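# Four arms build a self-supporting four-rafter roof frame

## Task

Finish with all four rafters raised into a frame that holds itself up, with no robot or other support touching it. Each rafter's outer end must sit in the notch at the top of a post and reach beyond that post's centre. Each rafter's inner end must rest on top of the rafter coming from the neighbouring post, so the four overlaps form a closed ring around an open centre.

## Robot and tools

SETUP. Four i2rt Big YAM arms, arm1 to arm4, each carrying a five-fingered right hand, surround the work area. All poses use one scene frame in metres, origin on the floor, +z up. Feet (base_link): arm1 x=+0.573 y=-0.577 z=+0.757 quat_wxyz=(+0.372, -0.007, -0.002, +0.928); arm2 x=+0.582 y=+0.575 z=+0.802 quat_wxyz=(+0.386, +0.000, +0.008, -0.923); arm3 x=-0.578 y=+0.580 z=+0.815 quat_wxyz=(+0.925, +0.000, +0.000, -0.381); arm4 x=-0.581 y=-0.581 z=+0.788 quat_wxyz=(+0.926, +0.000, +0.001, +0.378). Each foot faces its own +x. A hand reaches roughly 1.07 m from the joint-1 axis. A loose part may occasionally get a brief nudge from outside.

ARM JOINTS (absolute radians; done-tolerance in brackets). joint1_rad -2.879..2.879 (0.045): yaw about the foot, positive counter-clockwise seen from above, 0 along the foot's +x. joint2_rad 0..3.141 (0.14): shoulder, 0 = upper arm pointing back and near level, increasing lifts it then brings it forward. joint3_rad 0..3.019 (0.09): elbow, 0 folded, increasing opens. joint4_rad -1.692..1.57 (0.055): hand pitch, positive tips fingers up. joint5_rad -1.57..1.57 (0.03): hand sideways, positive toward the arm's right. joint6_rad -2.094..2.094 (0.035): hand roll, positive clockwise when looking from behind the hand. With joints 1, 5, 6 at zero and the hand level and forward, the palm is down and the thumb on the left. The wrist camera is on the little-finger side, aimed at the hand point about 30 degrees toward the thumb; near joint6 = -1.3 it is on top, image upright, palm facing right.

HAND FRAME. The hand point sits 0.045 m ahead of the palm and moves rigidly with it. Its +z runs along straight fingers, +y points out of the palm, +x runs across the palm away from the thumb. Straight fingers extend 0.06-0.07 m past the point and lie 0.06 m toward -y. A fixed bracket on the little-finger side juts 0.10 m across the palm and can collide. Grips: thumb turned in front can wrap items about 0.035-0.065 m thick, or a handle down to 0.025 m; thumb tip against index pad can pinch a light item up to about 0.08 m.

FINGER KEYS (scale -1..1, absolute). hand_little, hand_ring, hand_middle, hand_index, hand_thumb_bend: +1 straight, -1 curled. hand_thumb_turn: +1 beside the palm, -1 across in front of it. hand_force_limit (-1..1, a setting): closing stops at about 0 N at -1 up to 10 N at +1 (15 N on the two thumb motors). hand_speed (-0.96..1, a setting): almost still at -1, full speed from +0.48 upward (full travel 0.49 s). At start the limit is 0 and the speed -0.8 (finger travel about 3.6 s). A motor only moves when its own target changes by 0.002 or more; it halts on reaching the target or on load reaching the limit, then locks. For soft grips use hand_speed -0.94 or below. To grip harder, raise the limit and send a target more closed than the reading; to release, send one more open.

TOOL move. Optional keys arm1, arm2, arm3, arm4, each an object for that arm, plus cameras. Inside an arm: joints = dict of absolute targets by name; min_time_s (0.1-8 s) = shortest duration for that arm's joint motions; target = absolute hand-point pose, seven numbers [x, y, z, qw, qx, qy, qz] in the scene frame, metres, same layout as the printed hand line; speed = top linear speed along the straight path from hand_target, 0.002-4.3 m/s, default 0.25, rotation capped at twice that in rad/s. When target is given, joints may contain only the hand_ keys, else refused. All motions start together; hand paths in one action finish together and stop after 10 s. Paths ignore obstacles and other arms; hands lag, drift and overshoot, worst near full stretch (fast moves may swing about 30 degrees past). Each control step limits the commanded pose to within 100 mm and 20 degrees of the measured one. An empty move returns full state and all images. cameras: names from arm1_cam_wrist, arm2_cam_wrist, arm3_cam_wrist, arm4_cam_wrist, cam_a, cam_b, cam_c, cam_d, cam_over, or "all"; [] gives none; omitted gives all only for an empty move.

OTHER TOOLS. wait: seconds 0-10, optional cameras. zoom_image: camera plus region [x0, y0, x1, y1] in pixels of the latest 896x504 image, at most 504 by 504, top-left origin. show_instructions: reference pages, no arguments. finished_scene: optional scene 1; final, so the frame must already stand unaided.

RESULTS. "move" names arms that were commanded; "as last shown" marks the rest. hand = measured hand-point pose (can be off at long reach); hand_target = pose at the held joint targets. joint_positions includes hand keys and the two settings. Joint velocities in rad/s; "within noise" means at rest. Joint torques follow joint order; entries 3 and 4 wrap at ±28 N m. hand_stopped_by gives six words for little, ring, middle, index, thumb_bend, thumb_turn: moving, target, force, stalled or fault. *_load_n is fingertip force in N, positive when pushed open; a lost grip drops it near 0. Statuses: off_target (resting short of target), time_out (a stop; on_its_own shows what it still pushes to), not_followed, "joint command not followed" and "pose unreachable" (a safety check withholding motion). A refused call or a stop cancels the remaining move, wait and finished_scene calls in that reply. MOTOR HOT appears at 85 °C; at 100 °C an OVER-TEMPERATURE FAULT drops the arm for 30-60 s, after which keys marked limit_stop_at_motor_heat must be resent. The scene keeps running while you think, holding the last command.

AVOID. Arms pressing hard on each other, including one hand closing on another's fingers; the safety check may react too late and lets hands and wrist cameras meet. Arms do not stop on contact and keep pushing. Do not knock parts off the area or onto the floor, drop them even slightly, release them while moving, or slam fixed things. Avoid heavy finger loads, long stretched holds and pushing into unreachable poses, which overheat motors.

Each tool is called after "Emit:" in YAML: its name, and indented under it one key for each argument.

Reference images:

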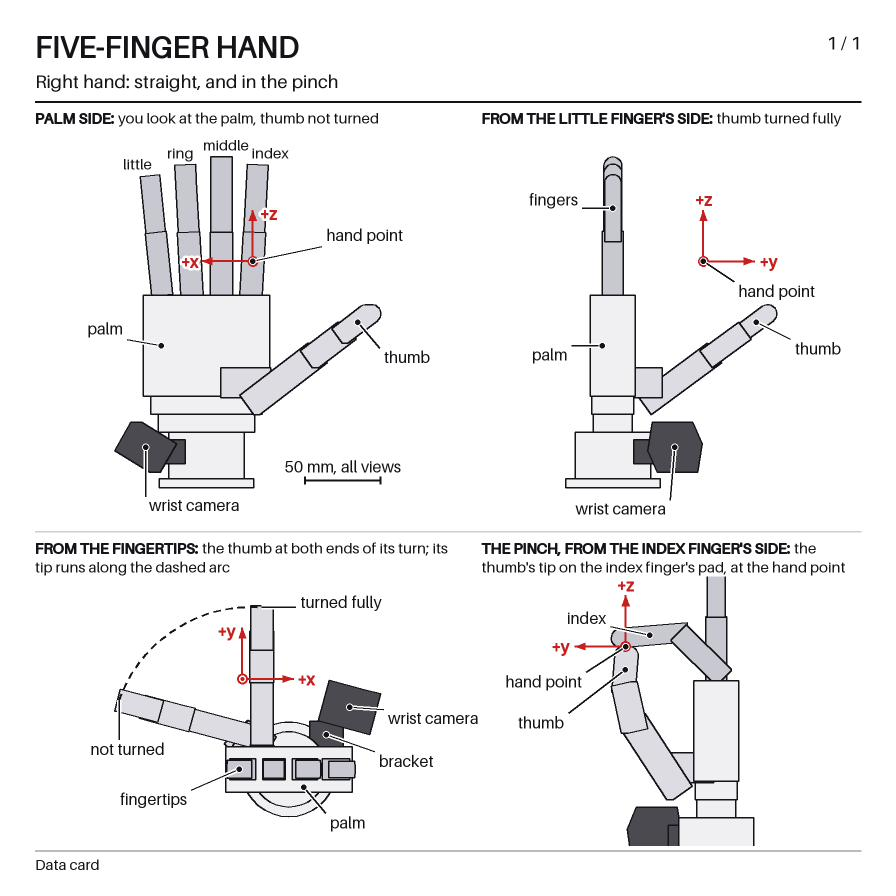

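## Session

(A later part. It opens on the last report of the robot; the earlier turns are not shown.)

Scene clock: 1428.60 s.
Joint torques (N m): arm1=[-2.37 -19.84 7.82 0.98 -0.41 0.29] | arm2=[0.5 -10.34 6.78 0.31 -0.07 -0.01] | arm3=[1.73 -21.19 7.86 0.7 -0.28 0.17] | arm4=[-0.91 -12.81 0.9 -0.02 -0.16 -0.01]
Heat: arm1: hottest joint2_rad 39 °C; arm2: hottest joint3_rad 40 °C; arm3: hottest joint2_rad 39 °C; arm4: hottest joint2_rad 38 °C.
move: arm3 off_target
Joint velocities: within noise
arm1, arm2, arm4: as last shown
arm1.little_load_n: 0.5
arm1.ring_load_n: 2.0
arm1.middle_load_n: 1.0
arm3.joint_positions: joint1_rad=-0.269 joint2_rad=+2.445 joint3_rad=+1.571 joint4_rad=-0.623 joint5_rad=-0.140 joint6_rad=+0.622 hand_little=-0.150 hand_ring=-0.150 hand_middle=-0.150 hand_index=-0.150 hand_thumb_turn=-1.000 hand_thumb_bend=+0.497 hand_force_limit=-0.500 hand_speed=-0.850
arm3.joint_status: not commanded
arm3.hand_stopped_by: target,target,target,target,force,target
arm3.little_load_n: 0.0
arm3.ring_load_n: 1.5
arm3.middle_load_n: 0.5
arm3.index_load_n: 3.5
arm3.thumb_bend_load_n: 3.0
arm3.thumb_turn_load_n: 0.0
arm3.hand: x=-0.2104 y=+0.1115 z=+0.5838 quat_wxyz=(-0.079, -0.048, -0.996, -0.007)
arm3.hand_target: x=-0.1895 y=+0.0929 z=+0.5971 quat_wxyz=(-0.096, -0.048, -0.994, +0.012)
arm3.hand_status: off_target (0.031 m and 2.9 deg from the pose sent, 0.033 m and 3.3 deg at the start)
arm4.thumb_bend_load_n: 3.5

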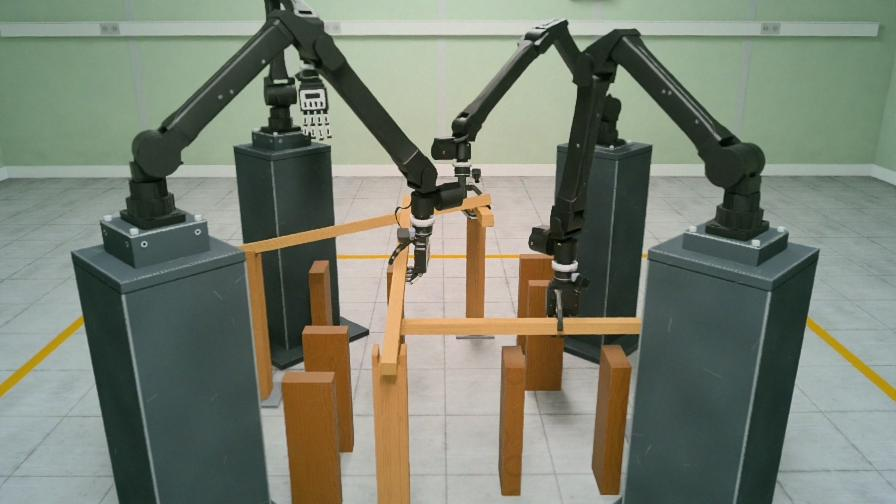

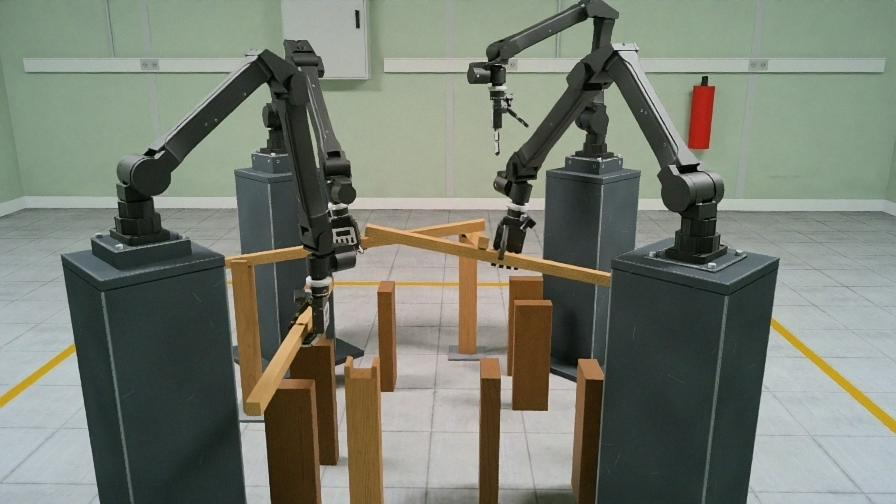

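Emit:
move:
  arm3: {"target":[-0.189,0.094,0.589,0.0955,0.0487,0.9942,-0.012],"speed":0.05}
  cameras: ["cam_c","cam_d"]

Emit:
zoom_image:
  camera: "cam_c"
  region: [350, 310, 430, 390]

Emit:
zoom_image:
  camera: "cam_d"
  region: [205, 210, 305, 290]

Emit:
zoom_image:
  camera: "cam_d"
  region: [410, 170, 520, 260]

Scene clock: 1439.67 s.
Joint torques (N m): arm1=[-2.9 -19.84 7.82 1.11 -0.43 0.28] | arm2=[0.44 -10.34 6.78 0.31 -0.07 -0.01] | arm3=[1.73 -20.07 7.46 0.87 -0.31 0.14] | arm4=[-1.14 -12.86 0.91 -0.06 -0.16 -0.02]
Heat: arm1: hottest joint2_rad 40 °C; arm2: hottest joint3_rad 40 °C; arm3: hottest joint2_rad 39 °C; arm4: hottest joint2_rad 38 °C.
move: arm3 off_target
Joint velocities: within noise
arm1, arm2, arm4: as last shown
arm1.joint_positions: joint1_rad=-0.276 joint2_rad=+2.299 joint3_rad=+1.554 joint4_rad=-0.722 joint5_rad=-0.185 joint6_rad=+0.595 hand_little=-0.150 hand_ring=-0.150 hand_middle=-0.150 hand_index=-0.149 hand_thumb_turn=-1.000 hand_thumb_bend=+0.538 hand_force_limit=-0.500 hand_speed=-0.850
arm1.little_load_n: 0.0
arm1.index_load_n: 4.0
arm1.hand: x=+0.1899 y=-0.1091 z=+0.6031 quat_wxyz=(+0.006, +0.995, -0.026, -0.098)
arm2.middle_load_n: -0.5
arm3.joint_positions: joint1_rad=-0.269 joint2_rad=+2.447 joint3_rad=+1.571 joint4_rad=-0.618 joint5_rad=-0.140 joint6_rad=+0.624 hand_little=-0.150 hand_ring=-0.150 hand_middle=-0.150 hand_index=-0.149 hand_thumb_turn=-1.000 hand_thumb_bend=+0.497 hand_force_limit=-0.500 hand_speed=-0.850
arm3.joint_status: not commanded
arm3.hand_stopped_by: target,target,target,target,force,target
arm3.little_load_n: 0.0
arm3.ring_load_n: 0.5
arm3.middle_load_n: 0.5
arm3.index_load_n: 3.5
arm3.thumb_bend_load_n: 3.5
arm3.thumb_turn_load_n: 0.0
arm3.hand: x=-0.2098 y=+0.1106 z=+0.5829 quat_wxyz=(-0.080, -0.049, -0.996, -0.006)
arm3.hand_target: x=-0.1895 y=+0.0948 z=+0.5900 quat_wxyz=(-0.096, -0.049, -0.994, +0.012)
arm3.hand_status: off_target (0.027 m and 2.7 deg from the pose sent, 0.028 m and 2.9 deg at the start)
arm4.little_load_n: 1.0
arm4.middle_load_n: 0.5
arm4.thumb_turn_load_n: 0.0

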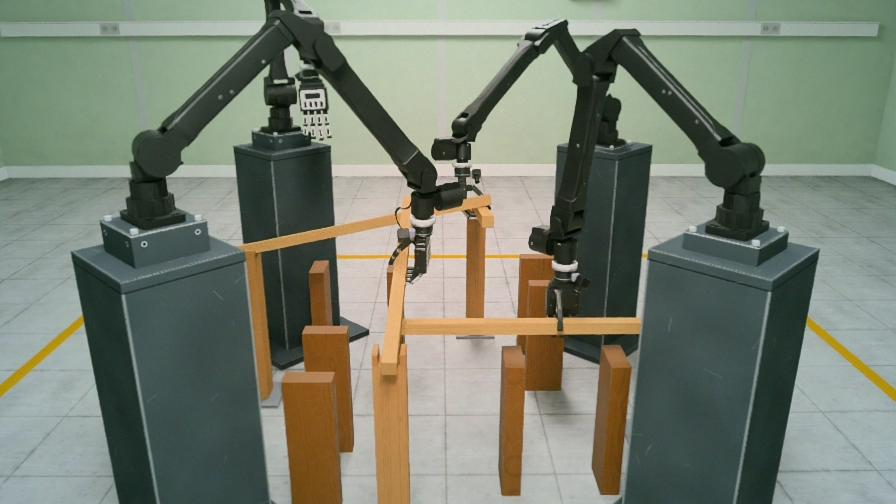

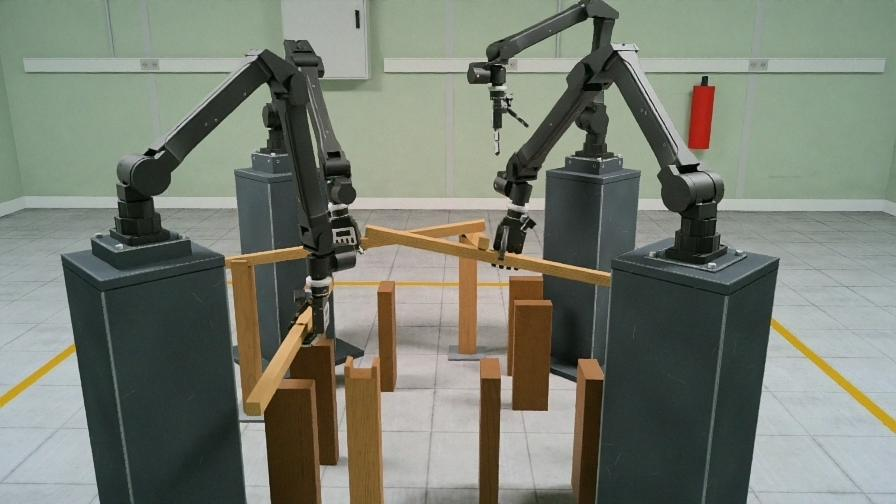

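Scaled by 6.300 from the camera's image (finer frame: 1280x720).

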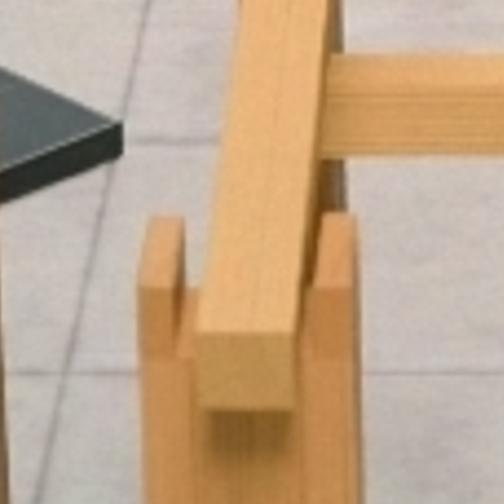

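Scaled by 5.040 from the camera's image (finer frame: 1280x720).

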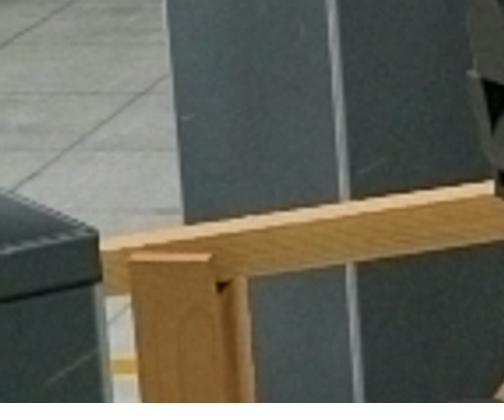

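Scaled by 4.582 from the camera's image (finer frame: 1280x720).

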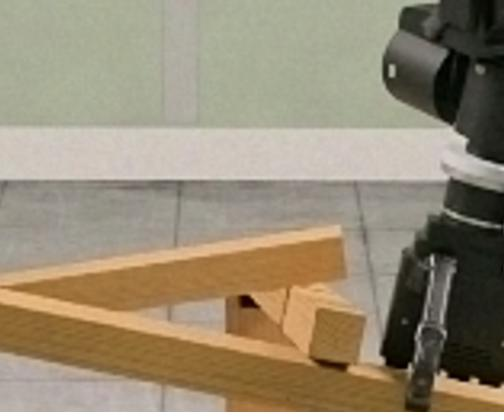

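Emit:
move:
  arm3: {"target":[-0.189,0.095,0.586,0.1065,0.0487,0.993,-0.012],"speed":0.05}
  cameras: ["cam_c","cam_d"]

Emit:
zoom_image:
  camera: "cam_c"
  region: [350, 310, 430, 390]

Emit:
zoom_image:
  camera: "cam_d"
  region: [205, 210, 305, 290]

Emit:
zoom_image:
  camera: "cam_d"
  region: [410, 170, 520, 260]

Scene clock: 1453.47 s.
Joint torques (N m): arm1=[-2.9 -20.31 7.73 1.03 -0.5 0.27] | arm2=[0.5 -10.34 6.76 0.31 -0.07 -0.01] | arm3=[1.67 -20.31 6.82 0.85 -0.38 0.14] | arm4=[-0.85 -12.63 0.95 -0.01 -0.16 -0.02]
Heat: arm1: hottest joint2_rad 41 °C; arm2: hottest joint3_rad 40 °C; arm3: hottest joint2_rad 39 °C; arm4: hottest joint2_rad 38 °C.
move: arm3 off_target
Joint velocities: within noise
arm1, arm2, arm4: as last shown
arm1.joint_positions: joint1_rad=-0.276 joint2_rad=+2.301 joint3_rad=+1.554 joint4_rad=-0.722 joint5_rad=-0.185 joint6_rad=+0.595 hand_little=-0.150 hand_ring=-0.150 hand_middle=-0.150 hand_index=-0.149 hand_thumb_turn=-1.000 hand_thumb_bend=+0.538 hand_force_limit=-0.500 hand_speed=-0.850
arm1.little_load_n: 0.5
arm1.hand: x=+0.1902 y=-0.1095 z=+0.6022 quat_wxyz=(+0.007, +0.995, -0.026, -0.098)
arm1.hand_target: x=+0.1774 y=-0.0875 z=+0.6267 quat_wxyz=(-0.018, +0.992, -0.030, -0.119)
arm2.middle_load_n: 0.0
arm3.joint_positions: joint1_rad=-0.269 joint2_rad=+2.449 joint3_rad=+1.571 joint4_rad=-0.594 joint5_rad=-0.156 joint6_rad=+0.624 hand_little=-0.150 hand_ring=-0.150 hand_middle=-0.150 hand_index=-0.149 hand_thumb_turn=-1.000 hand_thumb_bend=+0.497 hand_force_limit=-0.500 hand_speed=-0.850
arm3.joint_status: not commanded
arm3.hand_stopped_by: target,target,target,target,force,target
arm3.little_load_n: 0.0
arm3.ring_load_n: 0.0
arm3.middle_load_n: 0.0
arm3.index_load_n: 4.0
arm3.thumb_bend_load_n: 3.5
arm3.thumb_turn_load_n: 0.0
arm3.hand: x=-0.2046 y=+0.1076 z=+0.5831 quat_wxyz=(-0.092, -0.048, -0.995, -0.001)
arm3.hand_target: x=-0.1893 y=+0.0955 z=+0.5867 quat_wxyz=(-0.107, -0.049, -0.993, +0.012)
arm3.hand_status: off_target (0.020 m and 2.2 deg from the pose sent, 0.026 m and 3.7 deg at the start)
arm4.little_load_n: 0.5
arm4.ring_load_n: 1.0
arm4.middle_load_n: 1.0
arm4.index_load_n: 1.5
arm4.thumb_turn_load_n: 0.5

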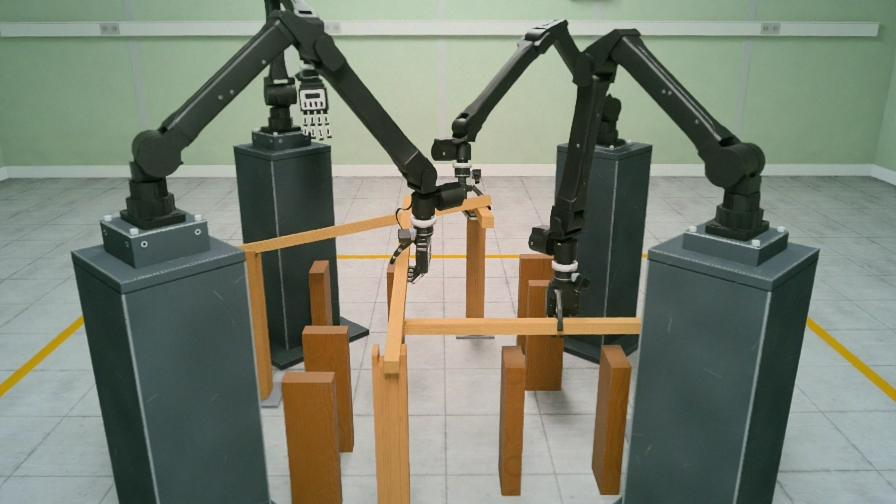

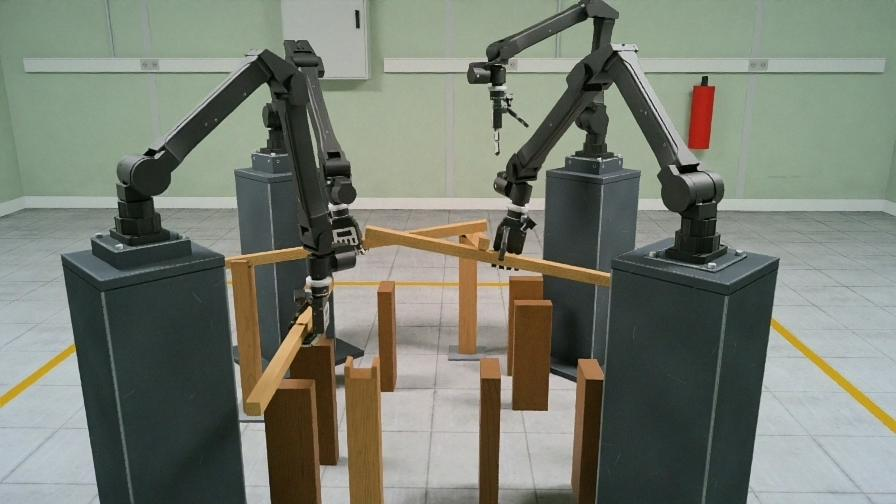

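Scaled by 6.300 from the camera's image (finer frame: 1280x720).

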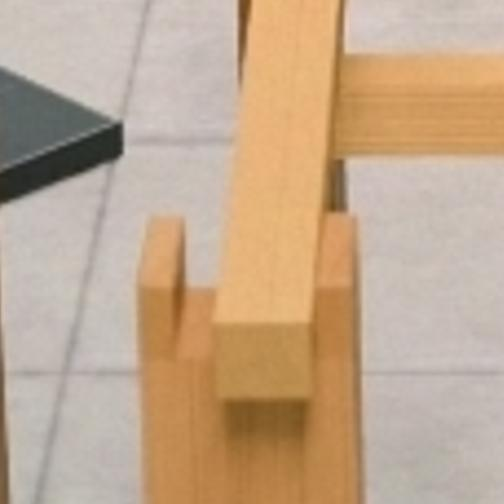

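Scaled by 5.040 from the camera's image (finer frame: 1280x720).

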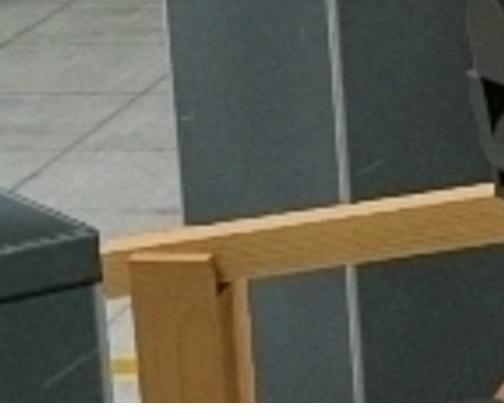

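Scaled by 4.582 from the camera's image (finer frame: 1280x720).

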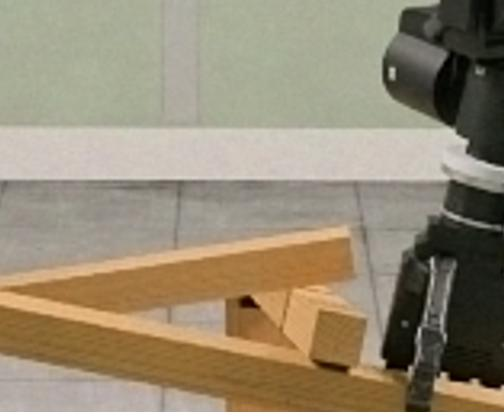

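Emit:
zoom_image:
  camera: "cam_d"
  region: [222, 245, 262, 285]

Emit:
zoom_image:
  camera: "cam_d"
  region: [450, 210, 500, 260]

Emit:
zoom_image:
  camera: "cam_c"
  region: [370, 340, 410, 380]

Scaled by 12.600 from the camera's image (finer frame: 1280x720).

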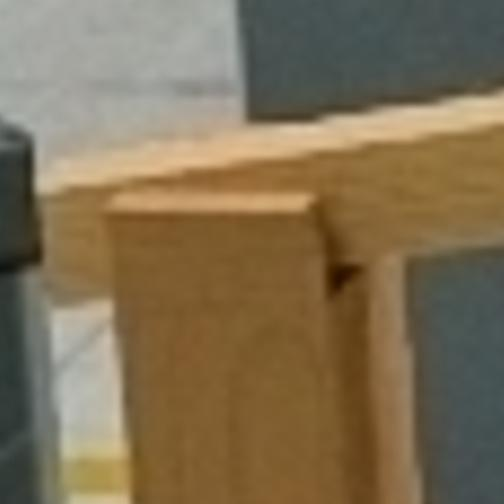

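Scaled by 10.080 from the camera's image (finer frame: 1280x720).

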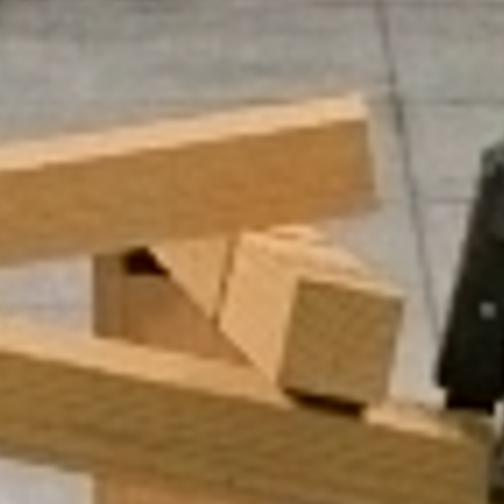

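Scaled by 12.600 from the camera's image (finer frame: 1280x720).

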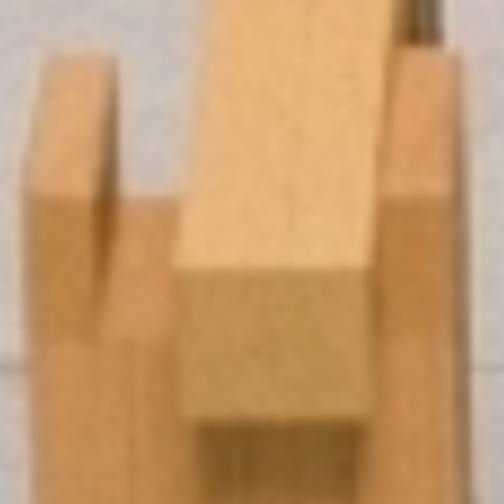

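Emit:
move:
  arm3: {"joints":{"hand_thumb_bend":0.7}}
  cameras: ["cam_c","cam_d"]

Emit:
zoom_image:
  camera: "cam_c"
  region: [350, 310, 430, 390]

Emit:
zoom_image:
  camera: "cam_d"
  region: [410, 170, 520, 260]

Scene clock: 1493.03 s.
Joint torques (N m): arm1=[-2.32 -19.84 7.71 0.91 -0.47 0.29] | arm2=[0.5 -10.34 6.76 0.31 -0.08 -0.01] | arm3=[0.44 -20.89 7.06 0.91 -0.31 0.11] | arm4=[-0.97 -12.57 0.94 -0.02 -0.16 -0.02]
Heat: arm1: hottest joint2_rad 39 °C; arm2: hottest joint3_rad 40 °C; arm3: hottest joint2_rad 39 °C; arm4: hottest joint2_rad 38 °C.
move: arm3 done
Joint velocities: within noise
arm1, arm2, arm4: as last shown
arm1.ring_load_n: 1.5
arm3.joint_positions: joint1_rad=-0.269 joint2_rad=+2.450 joint3_rad=+1.571 joint4_rad=-0.591 joint5_rad=-0.158 joint6_rad=+0.624 hand_little=-0.150 hand_ring=-0.150 hand_middle=-0.150 hand_index=-0.150 hand_thumb_turn=-1.000 hand_thumb_bend=+0.700 hand_force_limit=-0.500 hand_speed=-0.850
arm3.joint_status: all done
arm3.hand_stopped_by: target,target,target,target,target,target
arm3.little_load_n: 0.0
arm3.ring_load_n: 0.0
arm3.middle_load_n: 0.0
arm3.index_load_n: 1.5
arm3.thumb_bend_load_n: 0.0
arm3.thumb_turn_load_n: 0.0
arm3.hand: x=-0.2041 y=+0.1073 z=+0.5826 quat_wxyz=(-0.094, -0.048, -0.994, -0.001)
arm3.hand_target: x=-0.1893 y=+0.0955 z=+0.5866 quat_wxyz=(-0.107, -0.049, -0.993, +0.012)
arm3.hand_status: not commanded
arm4.ring_load_n: 1.5
arm4.index_load_n: 2.0

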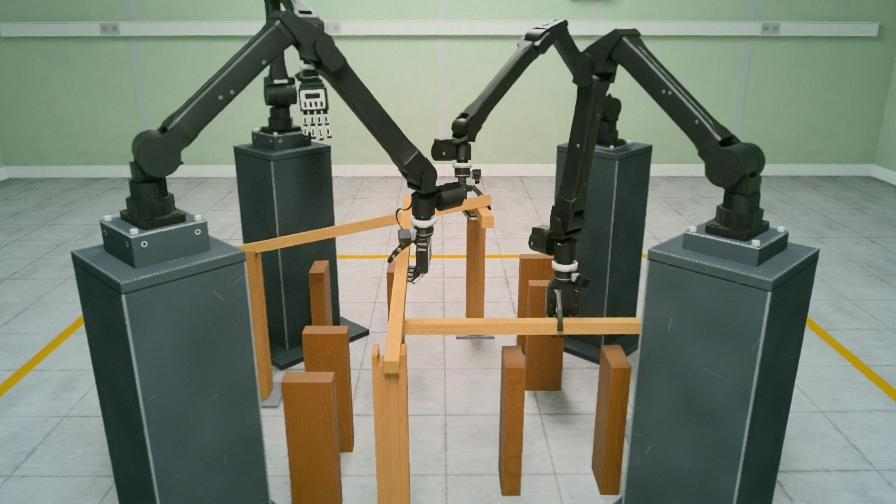

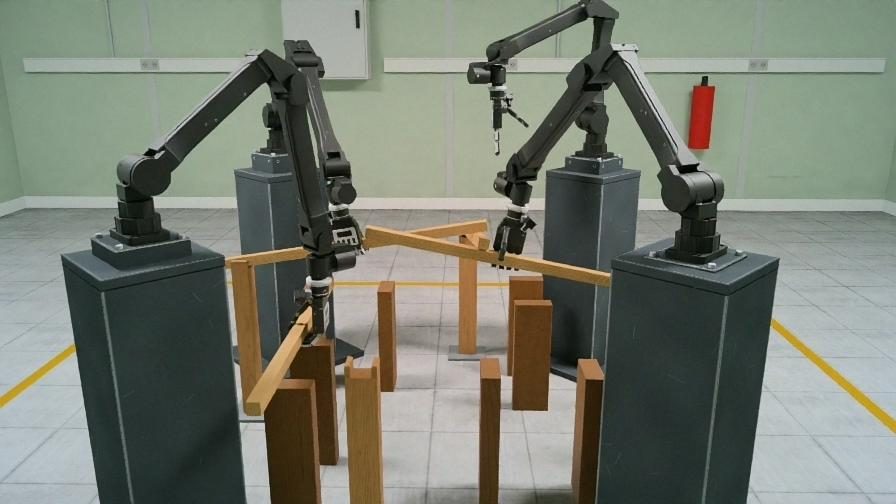

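Scaled by 6.300 from the camera's image (finer frame: 1280x720).

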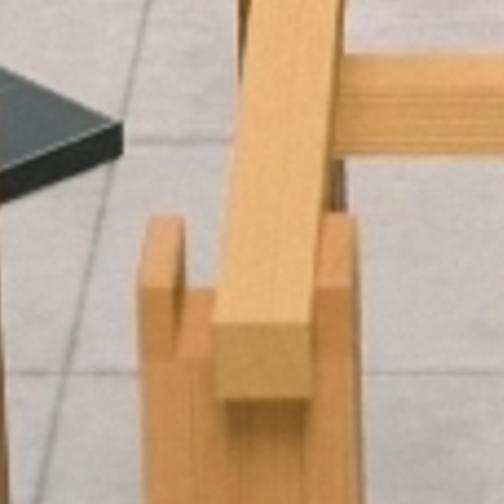

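Scaled by 4.582 from the camera's image (finer frame: 1280x720).

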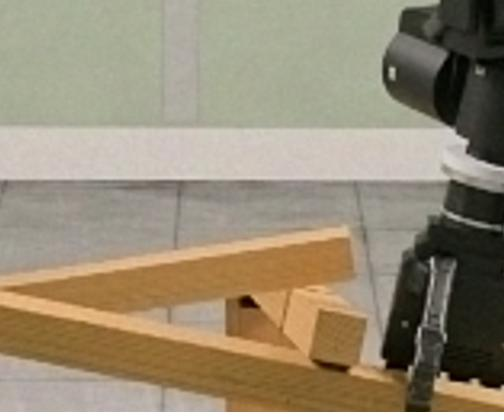

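Emit:
move:
  arm3: {"target":[-0.189,0.0955,0.579,0.1065,0.0487,0.993,-0.012],"speed":0.05,"joints":{"hand_thumb_bend":1.0}}
  cameras: ["cam_c","cam_d"]

Emit:
zoom_image:
  camera: "cam_c"
  region: [350, 310, 430, 390]

Emit:
zoom_image:
  camera: "cam_d"
  region: [410, 170, 520, 260]

Scene clock: 1500.50 s.
Joint torques (N m): arm1=[-2.37 -20.31 7.84 0.94 -0.51 0.31] | arm2=[0.5 -10.29 6.78 0.31 -0.08 -0.01] | arm3=[2.14 -19.37 6.95 0.88 -0.12 0.16] | arm4=[-0.97 -12.63 0.9 -0.02 -0.16 -0.02]
Heat: arm1: hottest joint2_rad 39 °C; arm2: hottest joint3_rad 40 °C; arm3: hottest joint2_rad 39 °C; arm4: hottest joint2_rad 38 °C.
move: arm3 off_target
Joint velocities: within noise
arm1, arm2, arm4: as last shown
arm1.joint_positions: joint1_rad=-0.276 joint2_rad=+2.303 joint3_rad=+1.554 joint4_rad=-0.722 joint5_rad=-0.184 joint6_rad=+0.595 hand_little=-0.150 hand_ring=-0.150 hand_middle=-0.150 hand_index=-0.149 hand_thumb_turn=-1.000 hand_thumb_bend=+0.538 hand_force_limit=-0.500 hand_speed=-0.850
arm1.little_load_n: 0.0
arm1.index_load_n: 4.5
arm1.hand: x=+0.1906 y=-0.1098 z=+0.6011 quat_wxyz=(+0.008, +0.995, -0.026, -0.097)
arm1.hand_target: x=+0.1774 y=-0.0876 z=+0.6266 quat_wxyz=(-0.018, +0.992, -0.030, -0.119)
arm2.ring_load_n: -0.5
arm3.joint_positions: joint1_rad=-0.269 joint2_rad=+2.453 joint3_rad=+1.571 joint4_rad=-0.577 joint5_rad=-0.162 joint6_rad=+0.625 hand_little=-0.150 hand_ring=-0.150 hand_middle=-0.150 hand_index=-0.150 hand_thumb_turn=-1.000 hand_thumb_bend=+1.000 hand_force_limit=-0.500 hand_speed=-0.850
arm3.joint_status: all done
arm3.hand_stopped_by: target,target,target,target,target,target
arm3.little_load_n: 0.0
arm3.ring_load_n: 0.0
arm3.middle_load_n: 0.0
arm3.index_load_n: 0.0
arm3.thumb_bend_load_n: 0.0
arm3.thumb_turn_load_n: 0.0
arm3.hand: x=-0.2022 y=+0.1054 z=+0.5811 quat_wxyz=(-0.098, -0.048, -0.994, +0.003)
arm3.hand_target: x=-0.1893 y=+0.0960 z=+0.5794 quat_wxyz=(-0.107, -0.049, -0.993, +0.012)
arm3.hand_status: off_target (0.017 m and 1.4 deg from the pose sent, 0.019 m and 2.1 deg at the start)

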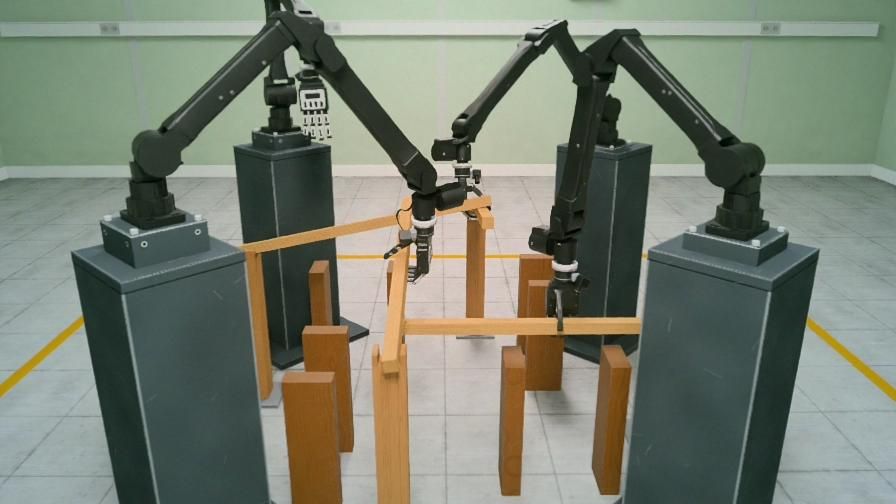

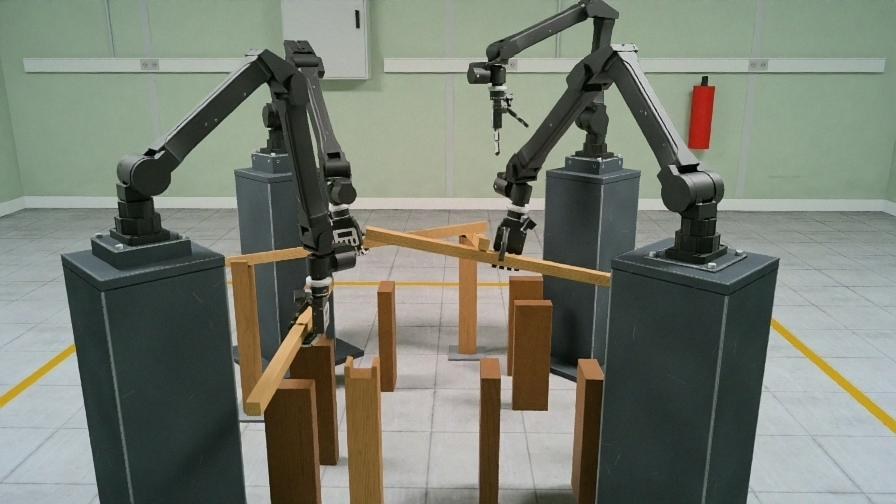

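Scaled by 6.300 from the camera's image (finer frame: 1280x720).

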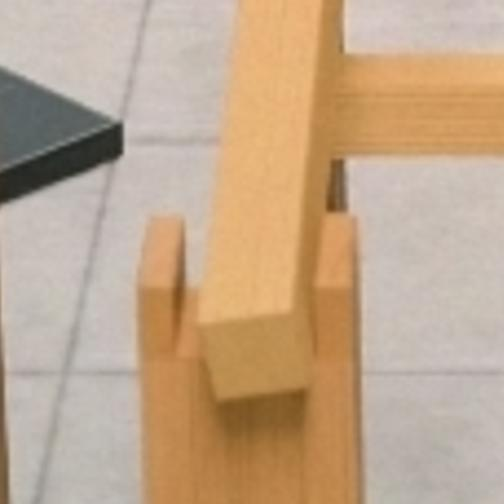

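Scaled by 4.582 from the camera's image (finer frame: 1280x720).

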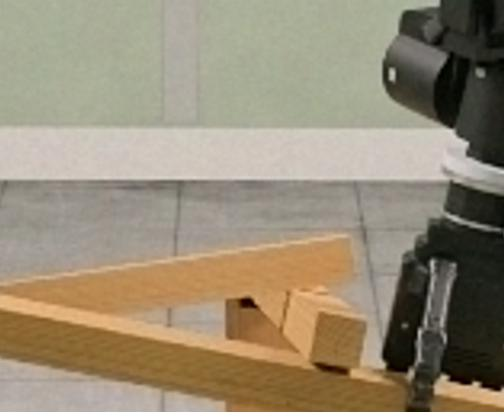

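Emit:
move:
  arm3: {"joints":{"hand_little":0.2,"hand_ring":0.2,"hand_middle":0.2,"hand_index":0.2}}

Emit:
move:
  arm3: {"joints":{"hand_little":1.0,"hand_ring":1.0,"hand_middle":1.0,"hand_index":1.0}}
  cameras: ["cam_c","cam_d","cam_over"]

Emit:
zoom_image:
  camera: "cam_c"
  region: [350, 180, 470, 390]

Emit:
zoom_image:
  camera: "cam_over"
  region: [250, 150, 600, 400]

Scene clock: 1519.50 s.
Joint torques (N m): arm1=[-2.43 -19.96 7.79 0.9 -0.49 0.27] | arm2=[0.5 -10.29 6.78 0.31 -0.07 -0.01] | arm3=[1.08 -19.72 7.04 0.54 -0.19 0.09] | arm4=[-1.03 -12.75 0.9 0.02 -0.17 -0.01]
Heat: arm1: hottest joint2_rad 41 °C; arm2: hottest joint3_rad 40 °C; arm3: hottest joint2_rad 40 °C; arm4: hottest joint2_rad 38 °C.
move: arm3 done
Joint velocities: within noise
arm1.joint_positions: joint1_rad=-0.276 joint2_rad=+2.303 joint3_rad=+1.554 joint4_rad=-0.722 joint5_rad=-0.184 joint6_rad=+0.595 hand_little=-0.150 hand_ring=-0.150 hand_middle=-0.150 hand_index=-0.149 hand_thumb_turn=-1.000 hand_thumb_bend=+0.538 hand_force_limit=-0.500 hand_speed=-0.850
arm1.joint_status: not commanded
arm1.hand_stopped_by: target,target,target,target,force,target
arm1.little_load_n: 0.0
arm1.ring_load_n: 1.5
arm1.middle_load_n: 1.0
arm1.index_load_n: 4.5
arm1.thumb_bend_load_n: 2.5
arm1.thumb_turn_load_n: 0.0
arm1.hand: x=+0.1906 y=-0.1098 z=+0.6011 quat_wxyz=(+0.008, +0.995, -0.026, -0.097)
arm1.hand_target: x=+0.1774 y=-0.0876 z=+0.6266 quat_wxyz=(-0.018, +0.992, -0.030, -0.119)
arm1.hand_status: not commanded
arm2.joint_positions: joint1_rad=-0.337 joint2_rad=+1.492 joint3_rad=+1.116 joint4_rad=-1.168 joint5_rad=-0.017 joint6_rad=+0.464 hand_little=+1.000 hand_ring=+1.000 hand_middle=+1.000 hand_index=+1.000 hand_thumb_turn=-1.000 hand_thumb_bend=+1.000 hand_force_limit=-0.500 hand_speed=-0.850
arm2.joint_status: not commanded
arm2.hand_stopped_by: target,target,target,target,target,target
arm2.little_load_n: 0.0
arm2.ring_load_n: 0.0
arm2.middle_load_n: 0.0
arm2.index_load_n: -0.5
arm2.thumb_bend_load_n: 0.0
arm2.thumb_turn_load_n: 0.0
arm2.hand: x=+0.2648 y=+0.3543 z=+0.9061 quat_wxyz=(+0.004, -0.710, -0.704, +0.012)
arm2.hand_target: x=+0.2700 y=+0.3599 z=+0.9002 quat_wxyz=(+0.000, -0.707, -0.707, +0.000)
arm2.hand_status: not commanded
arm3.joint_positions: joint1_rad=-0.269 joint2_rad=+2.453 joint3_rad=+1.571 joint4_rad=-0.577 joint5_rad=-0.162 joint6_rad=+0.625 hand_little=+0.200 hand_ring=+0.200 hand_middle=+0.200 hand_index=+0.200 hand_thumb_turn=-1.000 hand_thumb_bend=+1.000 hand_force_limit=-0.500 hand_speed=-0.850
arm3.joint_status: all done
arm3.hand_stopped_by: target,target,target,target,target,target
arm3.little_load_n: 0.0
arm3.ring_load_n: 0.0
arm3.middle_load_n: 0.0
arm3.index_load_n: 0.0
arm3.thumb_bend_load_n: 0.0
arm3.thumb_turn_load_n: 0.0
arm3.hand: x=-0.2021 y=+0.1054 z=+0.5811 quat_wxyz=(-0.098, -0.048, -0.994, +0.003)
arm3.hand_target: x=-0.1893 y=+0.0960 z=+0.5794 quat_wxyz=(-0.107, -0.049, -0.993, +0.012)
arm3.hand_status: not commanded
arm4.joint_positions: joint1_rad=-0.045 joint2_rad=+2.475 joint3_rad=+1.054 joint4_rad=-0.129 joint5_rad=+0.002 joint6_rad=+0.736 hand_little=-0.150 hand_ring=-0.150 hand_middle=-0.150 hand_index=-0.150 hand_thumb_turn=-1.000 hand_thumb_bend=+0.466 hand_force_limit=-0.500 hand_speed=-0.850
arm4.joint_status: not commanded
arm4.hand_stopped_by: target,target,target,target,force,target
arm4.little_load_n: 0.5
arm4.ring_load_n: 1.5
arm4.middle_load_n: 1.0
arm4.index_load_n: 2.0
arm4.thumb_bend_load_n: 3.5
arm4.thumb_turn_load_n: 0.5
arm4.hand: x=-0.3258 y=-0.2680 z=+0.4526 quat_wxyz=(-0.009, +0.706, -0.709, +0.001)
arm4.hand_target: x=-0.3280 y=-0.2635 z=+0.4598 quat_wxyz=(-0.010, +0.707, -0.707, +0.000)
arm4.hand_status: not commanded
pictures: none

Scene clock: 1521.90 s.
Joint torques (N m): arm1=[-2.55 -19.72 7.79 1.05 -0.51 0.29] | arm2=[0.5 -10.34 6.76 0.31 -0.07 -0.01] | arm3=[0.32 -19.6 7.06 0.58 -0.13 0.13] | arm4=[-1.14 -12.63 0.96 -0.05 -0.16 -0.02]
Heat: arm1: hottest joint2_rad 41 °C; arm2: hottest joint3_rad 40 °C; arm3: hottest joint2_rad 40 °C; arm4: hottest joint2_rad 38 °C.
move: arm3 done
Joint velocities: within noise
arm1, arm2, arm4: as last shown
arm1.index_load_n: 4.0
arm1.thumb_bend_load_n: 2.0
arm1.thumb_turn_load_n: -0.5
arm2.index_load_n: 0.0
arm3.joint_positions: joint1_rad=-0.269 joint2_rad=+2.453 joint3_rad=+1.571 joint4_rad=-0.577 joint5_rad=-0.162 joint6_rad=+0.625 hand_little=+1.000 hand_ring=+1.000 hand_middle=+1.000 hand_index=+1.000 hand_thumb_turn=-1.000 hand_thumb_bend=+1.000 hand_force_limit=-0.500 hand_speed=-0.850
arm3.joint_status: all done
arm3.hand_stopped_by: target,target,target,target,target,target
arm3.little_load_n: 0.0
arm3.ring_load_n: 0.0
arm3.middle_load_n: 0.0
arm3.index_load_n: 0.0
arm3.thumb_bend_load_n: -0.5
arm3.thumb_turn_load_n: -0.5
arm3.hand: x=-0.2021 y=+0.1054 z=+0.5811 quat_wxyz=(-0.098, -0.048, -0.994, +0.003)
arm3.hand_target: x=-0.1893 y=+0.0960 z=+0.5794 quat_wxyz=(-0.107, -0.049, -0.993, +0.012)
arm3.hand_status: not commanded

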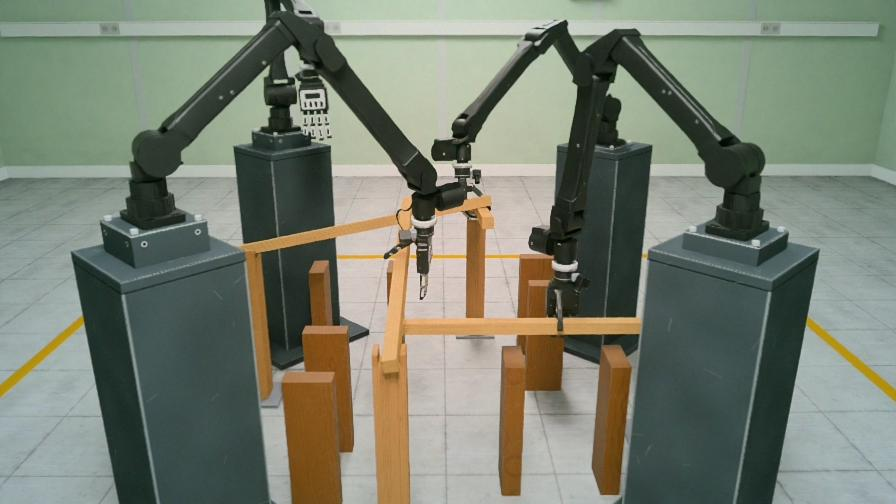

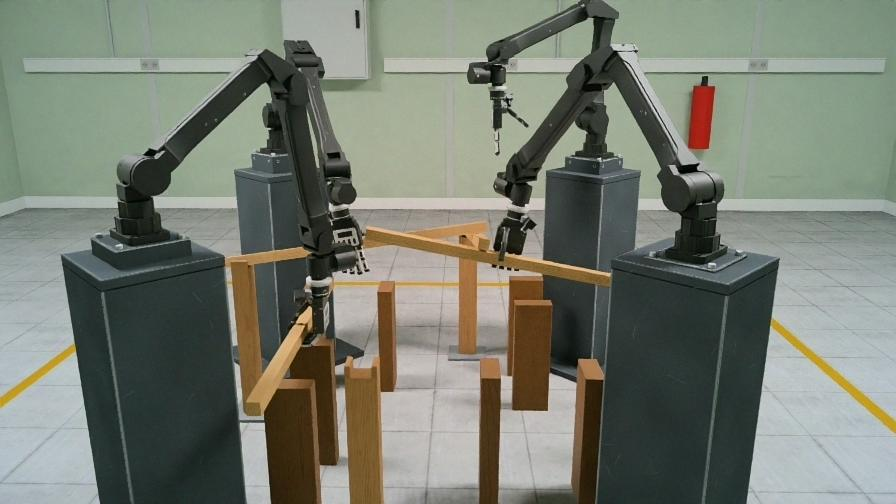

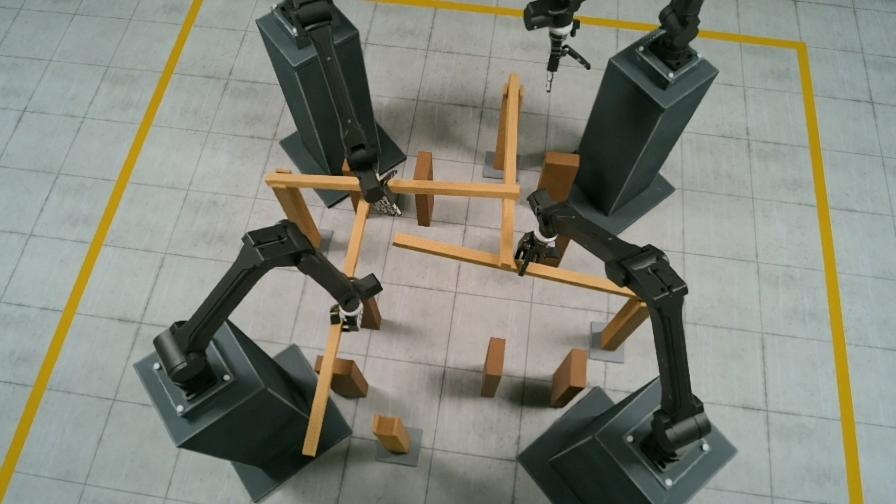

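Scaled by 2.400 from the camera's image (finer frame: 1280x720).

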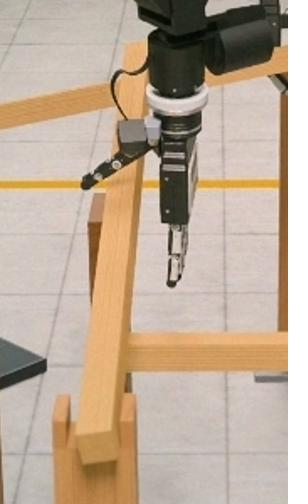

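Scaled by 1.440 from the camera's image (finer frame: 1280x720).

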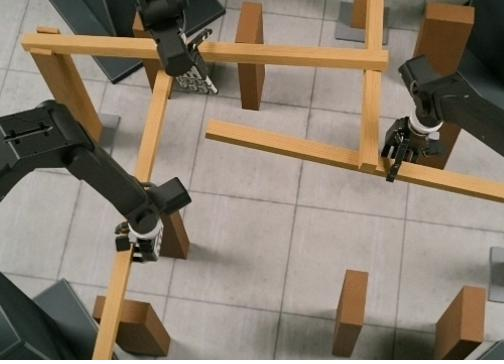

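Emit:
move:
  arm3: {"target":[-0.189,0.092,0.66,0.1065,0.0487,0.993,-0.012],"speed":0.12}
  cameras: ["cam_c"]

Emit:
move:
  arm3: {"target":[-0.20,0.11,0.80,0.0,0.0,1.0,0.0],"speed":0.2}
  cameras: ["cam_c","cam_d"]

Emit:
zoom_image:
  camera: "cam_c"
  region: [350, 180, 470, 390]

Emit:
zoom_image:
  camera: "cam_d"
  region: [410, 170, 520, 260]

Scene clock: 1532.00 s.
Joint torques (N m): arm1=[-2.61 -20.13 7.83 0.92 -0.49 0.3] | arm2=[0.5 -10.34 6.78 0.31 -0.08 -0.01] | arm3=[0.79 -20.72 6.17 0.03 -0.16 0.06] | arm4=[-1.03 -12.63 0.95 0.02 -0.17 -0.02]
Heat: arm1: hottest joint2_rad 41 °C; arm2: hottest joint3_rad 40 °C; arm3: hottest joint2_rad 40 °C; arm4: hottest joint2_rad 38 °C.
move: arm3 done
Joint velocities: within noise
arm1, arm2, arm4: as last shown
arm1.ring_load_n: 1.0
arm1.middle_load_n: 1.5
arm1.index_load_n: 4.5
arm1.thumb_turn_load_n: 0.0
arm2.thumb_turn_load_n: -0.5
arm3.joint_positions: joint1_rad=-0.269 joint2_rad=+2.320 joint3_rad=+1.571 joint4_rad=-0.683 joint5_rad=-0.163 joint6_rad=+0.625 hand_little=+1.000 hand_ring=+1.000 hand_middle=+1.000 hand_index=+1.000 hand_thumb_turn=-1.000 hand_thumb_bend=+1.000 hand_force_limit=-0.500 hand_speed=-0.850
arm3.joint_status: not commanded
arm3.hand_stopped_by: target,target,target,target,target,target
arm3.little_load_n: 0.0
arm3.ring_load_n: 0.0
arm3.middle_load_n: 0.0
arm3.index_load_n: 0.0
arm3.thumb_bend_load_n: 0.0
arm3.thumb_turn_load_n: 0.0
arm3.hand: x=-0.1941 y=+0.0916 z=+0.6589 quat_wxyz=(-0.106, -0.047, -0.993, +0.014)
arm3.hand_target: x=-0.1890 y=+0.0920 z=+0.6600 quat_wxyz=(-0.107, -0.049, -0.993, +0.012)
arm3.hand_status: done (0.005 m and 0.4 deg from the pose sent, 0.081 m and 1.4 deg at the start)
arm4.little_load_n: 1.0

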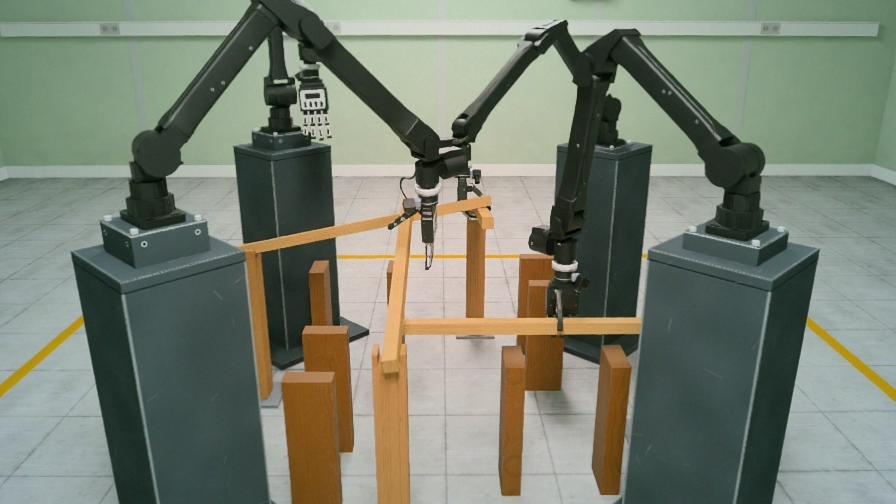

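Scene clock: 1533.43 s.
Joint torques (N m): arm1=[-2.49 -20.37 7.72 1.01 -0.49 0.26] | arm2=[0.5 -10.29 6.76 0.31 -0.08 -0.01] | arm3=[1.26 -18.96 9.06 -0.5 0.23 -0.21] | arm4=[-1.03 -12.81 0.99 -0.02 -0.16 -0.01]
Heat: arm1: hottest joint2_rad 41 °C; arm2: hottest joint3_rad 40 °C; arm3: hottest joint2_rad 40 °C; arm4: hottest joint2_rad 38 °C.
move: arm3 off_target
Joint velocities: within noise
arm1, arm2, arm4: as last shown
arm1.ring_load_n: 1.5
arm1.middle_load_n: 1.0
arm1.thumb_bend_load_n: 1.5
arm2.little_load_n: 0.5
arm2.index_load_n: 0.5
arm2.thumb_turn_load_n: 0.0
arm3.joint_positions: joint1_rad=-0.217 joint2_rad=+2.137 joint3_rad=+1.684 joint4_rad=-1.136 joint5_rad=-0.003 joint6_rad=+0.594 hand_little=+1.000 hand_ring=+1.000 hand_middle=+1.000 hand_index=+1.000 hand_thumb_turn=-1.000 hand_thumb_bend=+1.000 hand_force_limit=-0.500 hand_speed=-0.850
arm3.joint_status: not commanded
arm3.hand_stopped_by: target,target,target,target,target,target
arm3.little_load_n: 0.0
arm3.ring_load_n: 0.0
arm3.middle_load_n: 0.0
arm3.index_load_n: 0.0
arm3.thumb_bend_load_n: 0.0
arm3.thumb_turn_load_n: 0.0
arm3.hand: x=-0.2094 y=+0.1174 z=+0.7941 quat_wxyz=(+0.004, -0.011, -1.000, -0.009)
arm3.hand_target: x=-0.2002 y=+0.1103 z=+0.8001 quat_wxyz=(+0.000, +0.000, -1.000, +0.000)
arm3.hand_status: off_target (0.013 m and 1.7 deg from the pose sent, 0.142 m and 13.4 deg at the start)
arm4.little_load_n: 0.5

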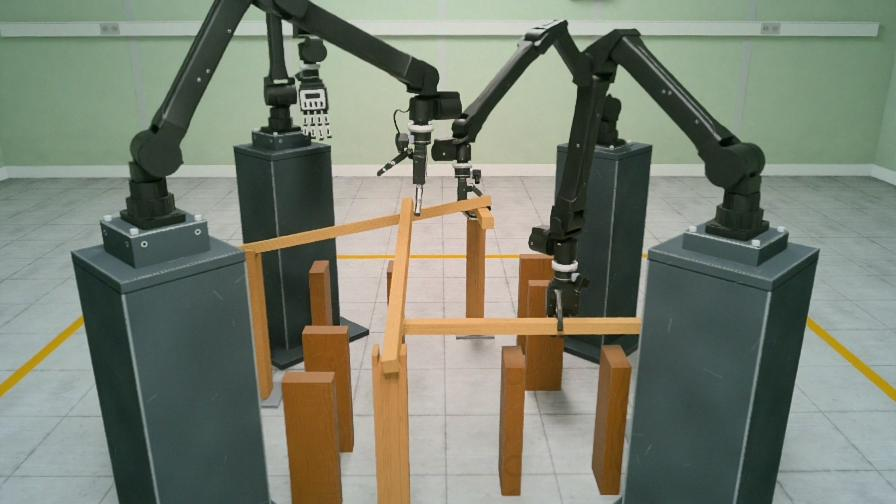

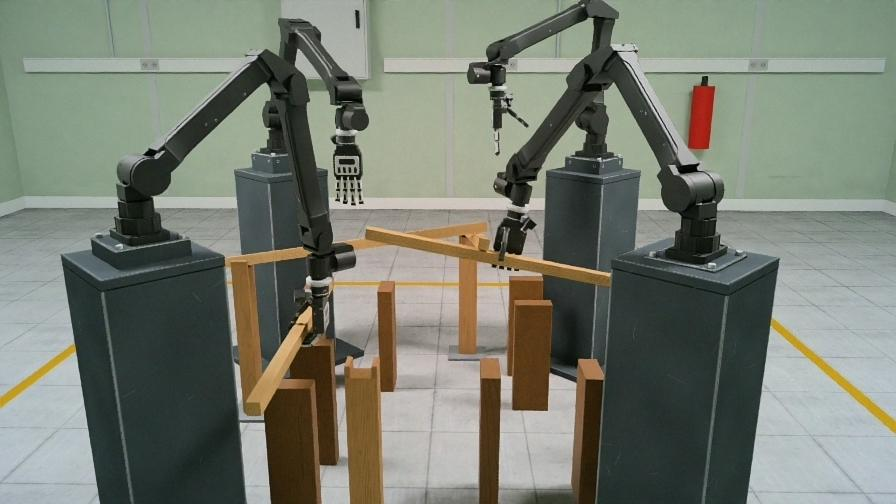

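Scaled by 2.400 from the camera's image (finer frame: 1280x720).

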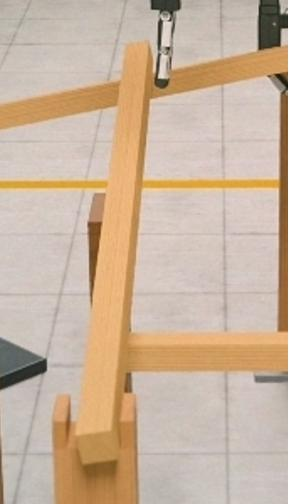

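Scaled by 4.582 from the camera's image (finer frame: 1280x720).

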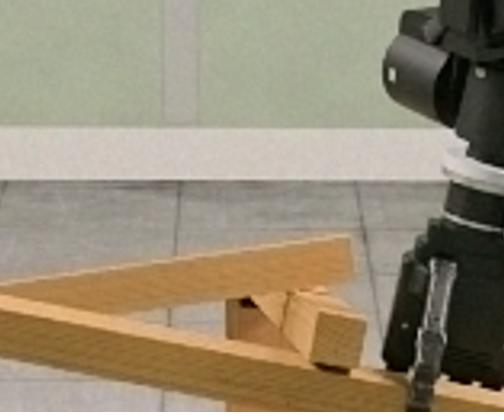

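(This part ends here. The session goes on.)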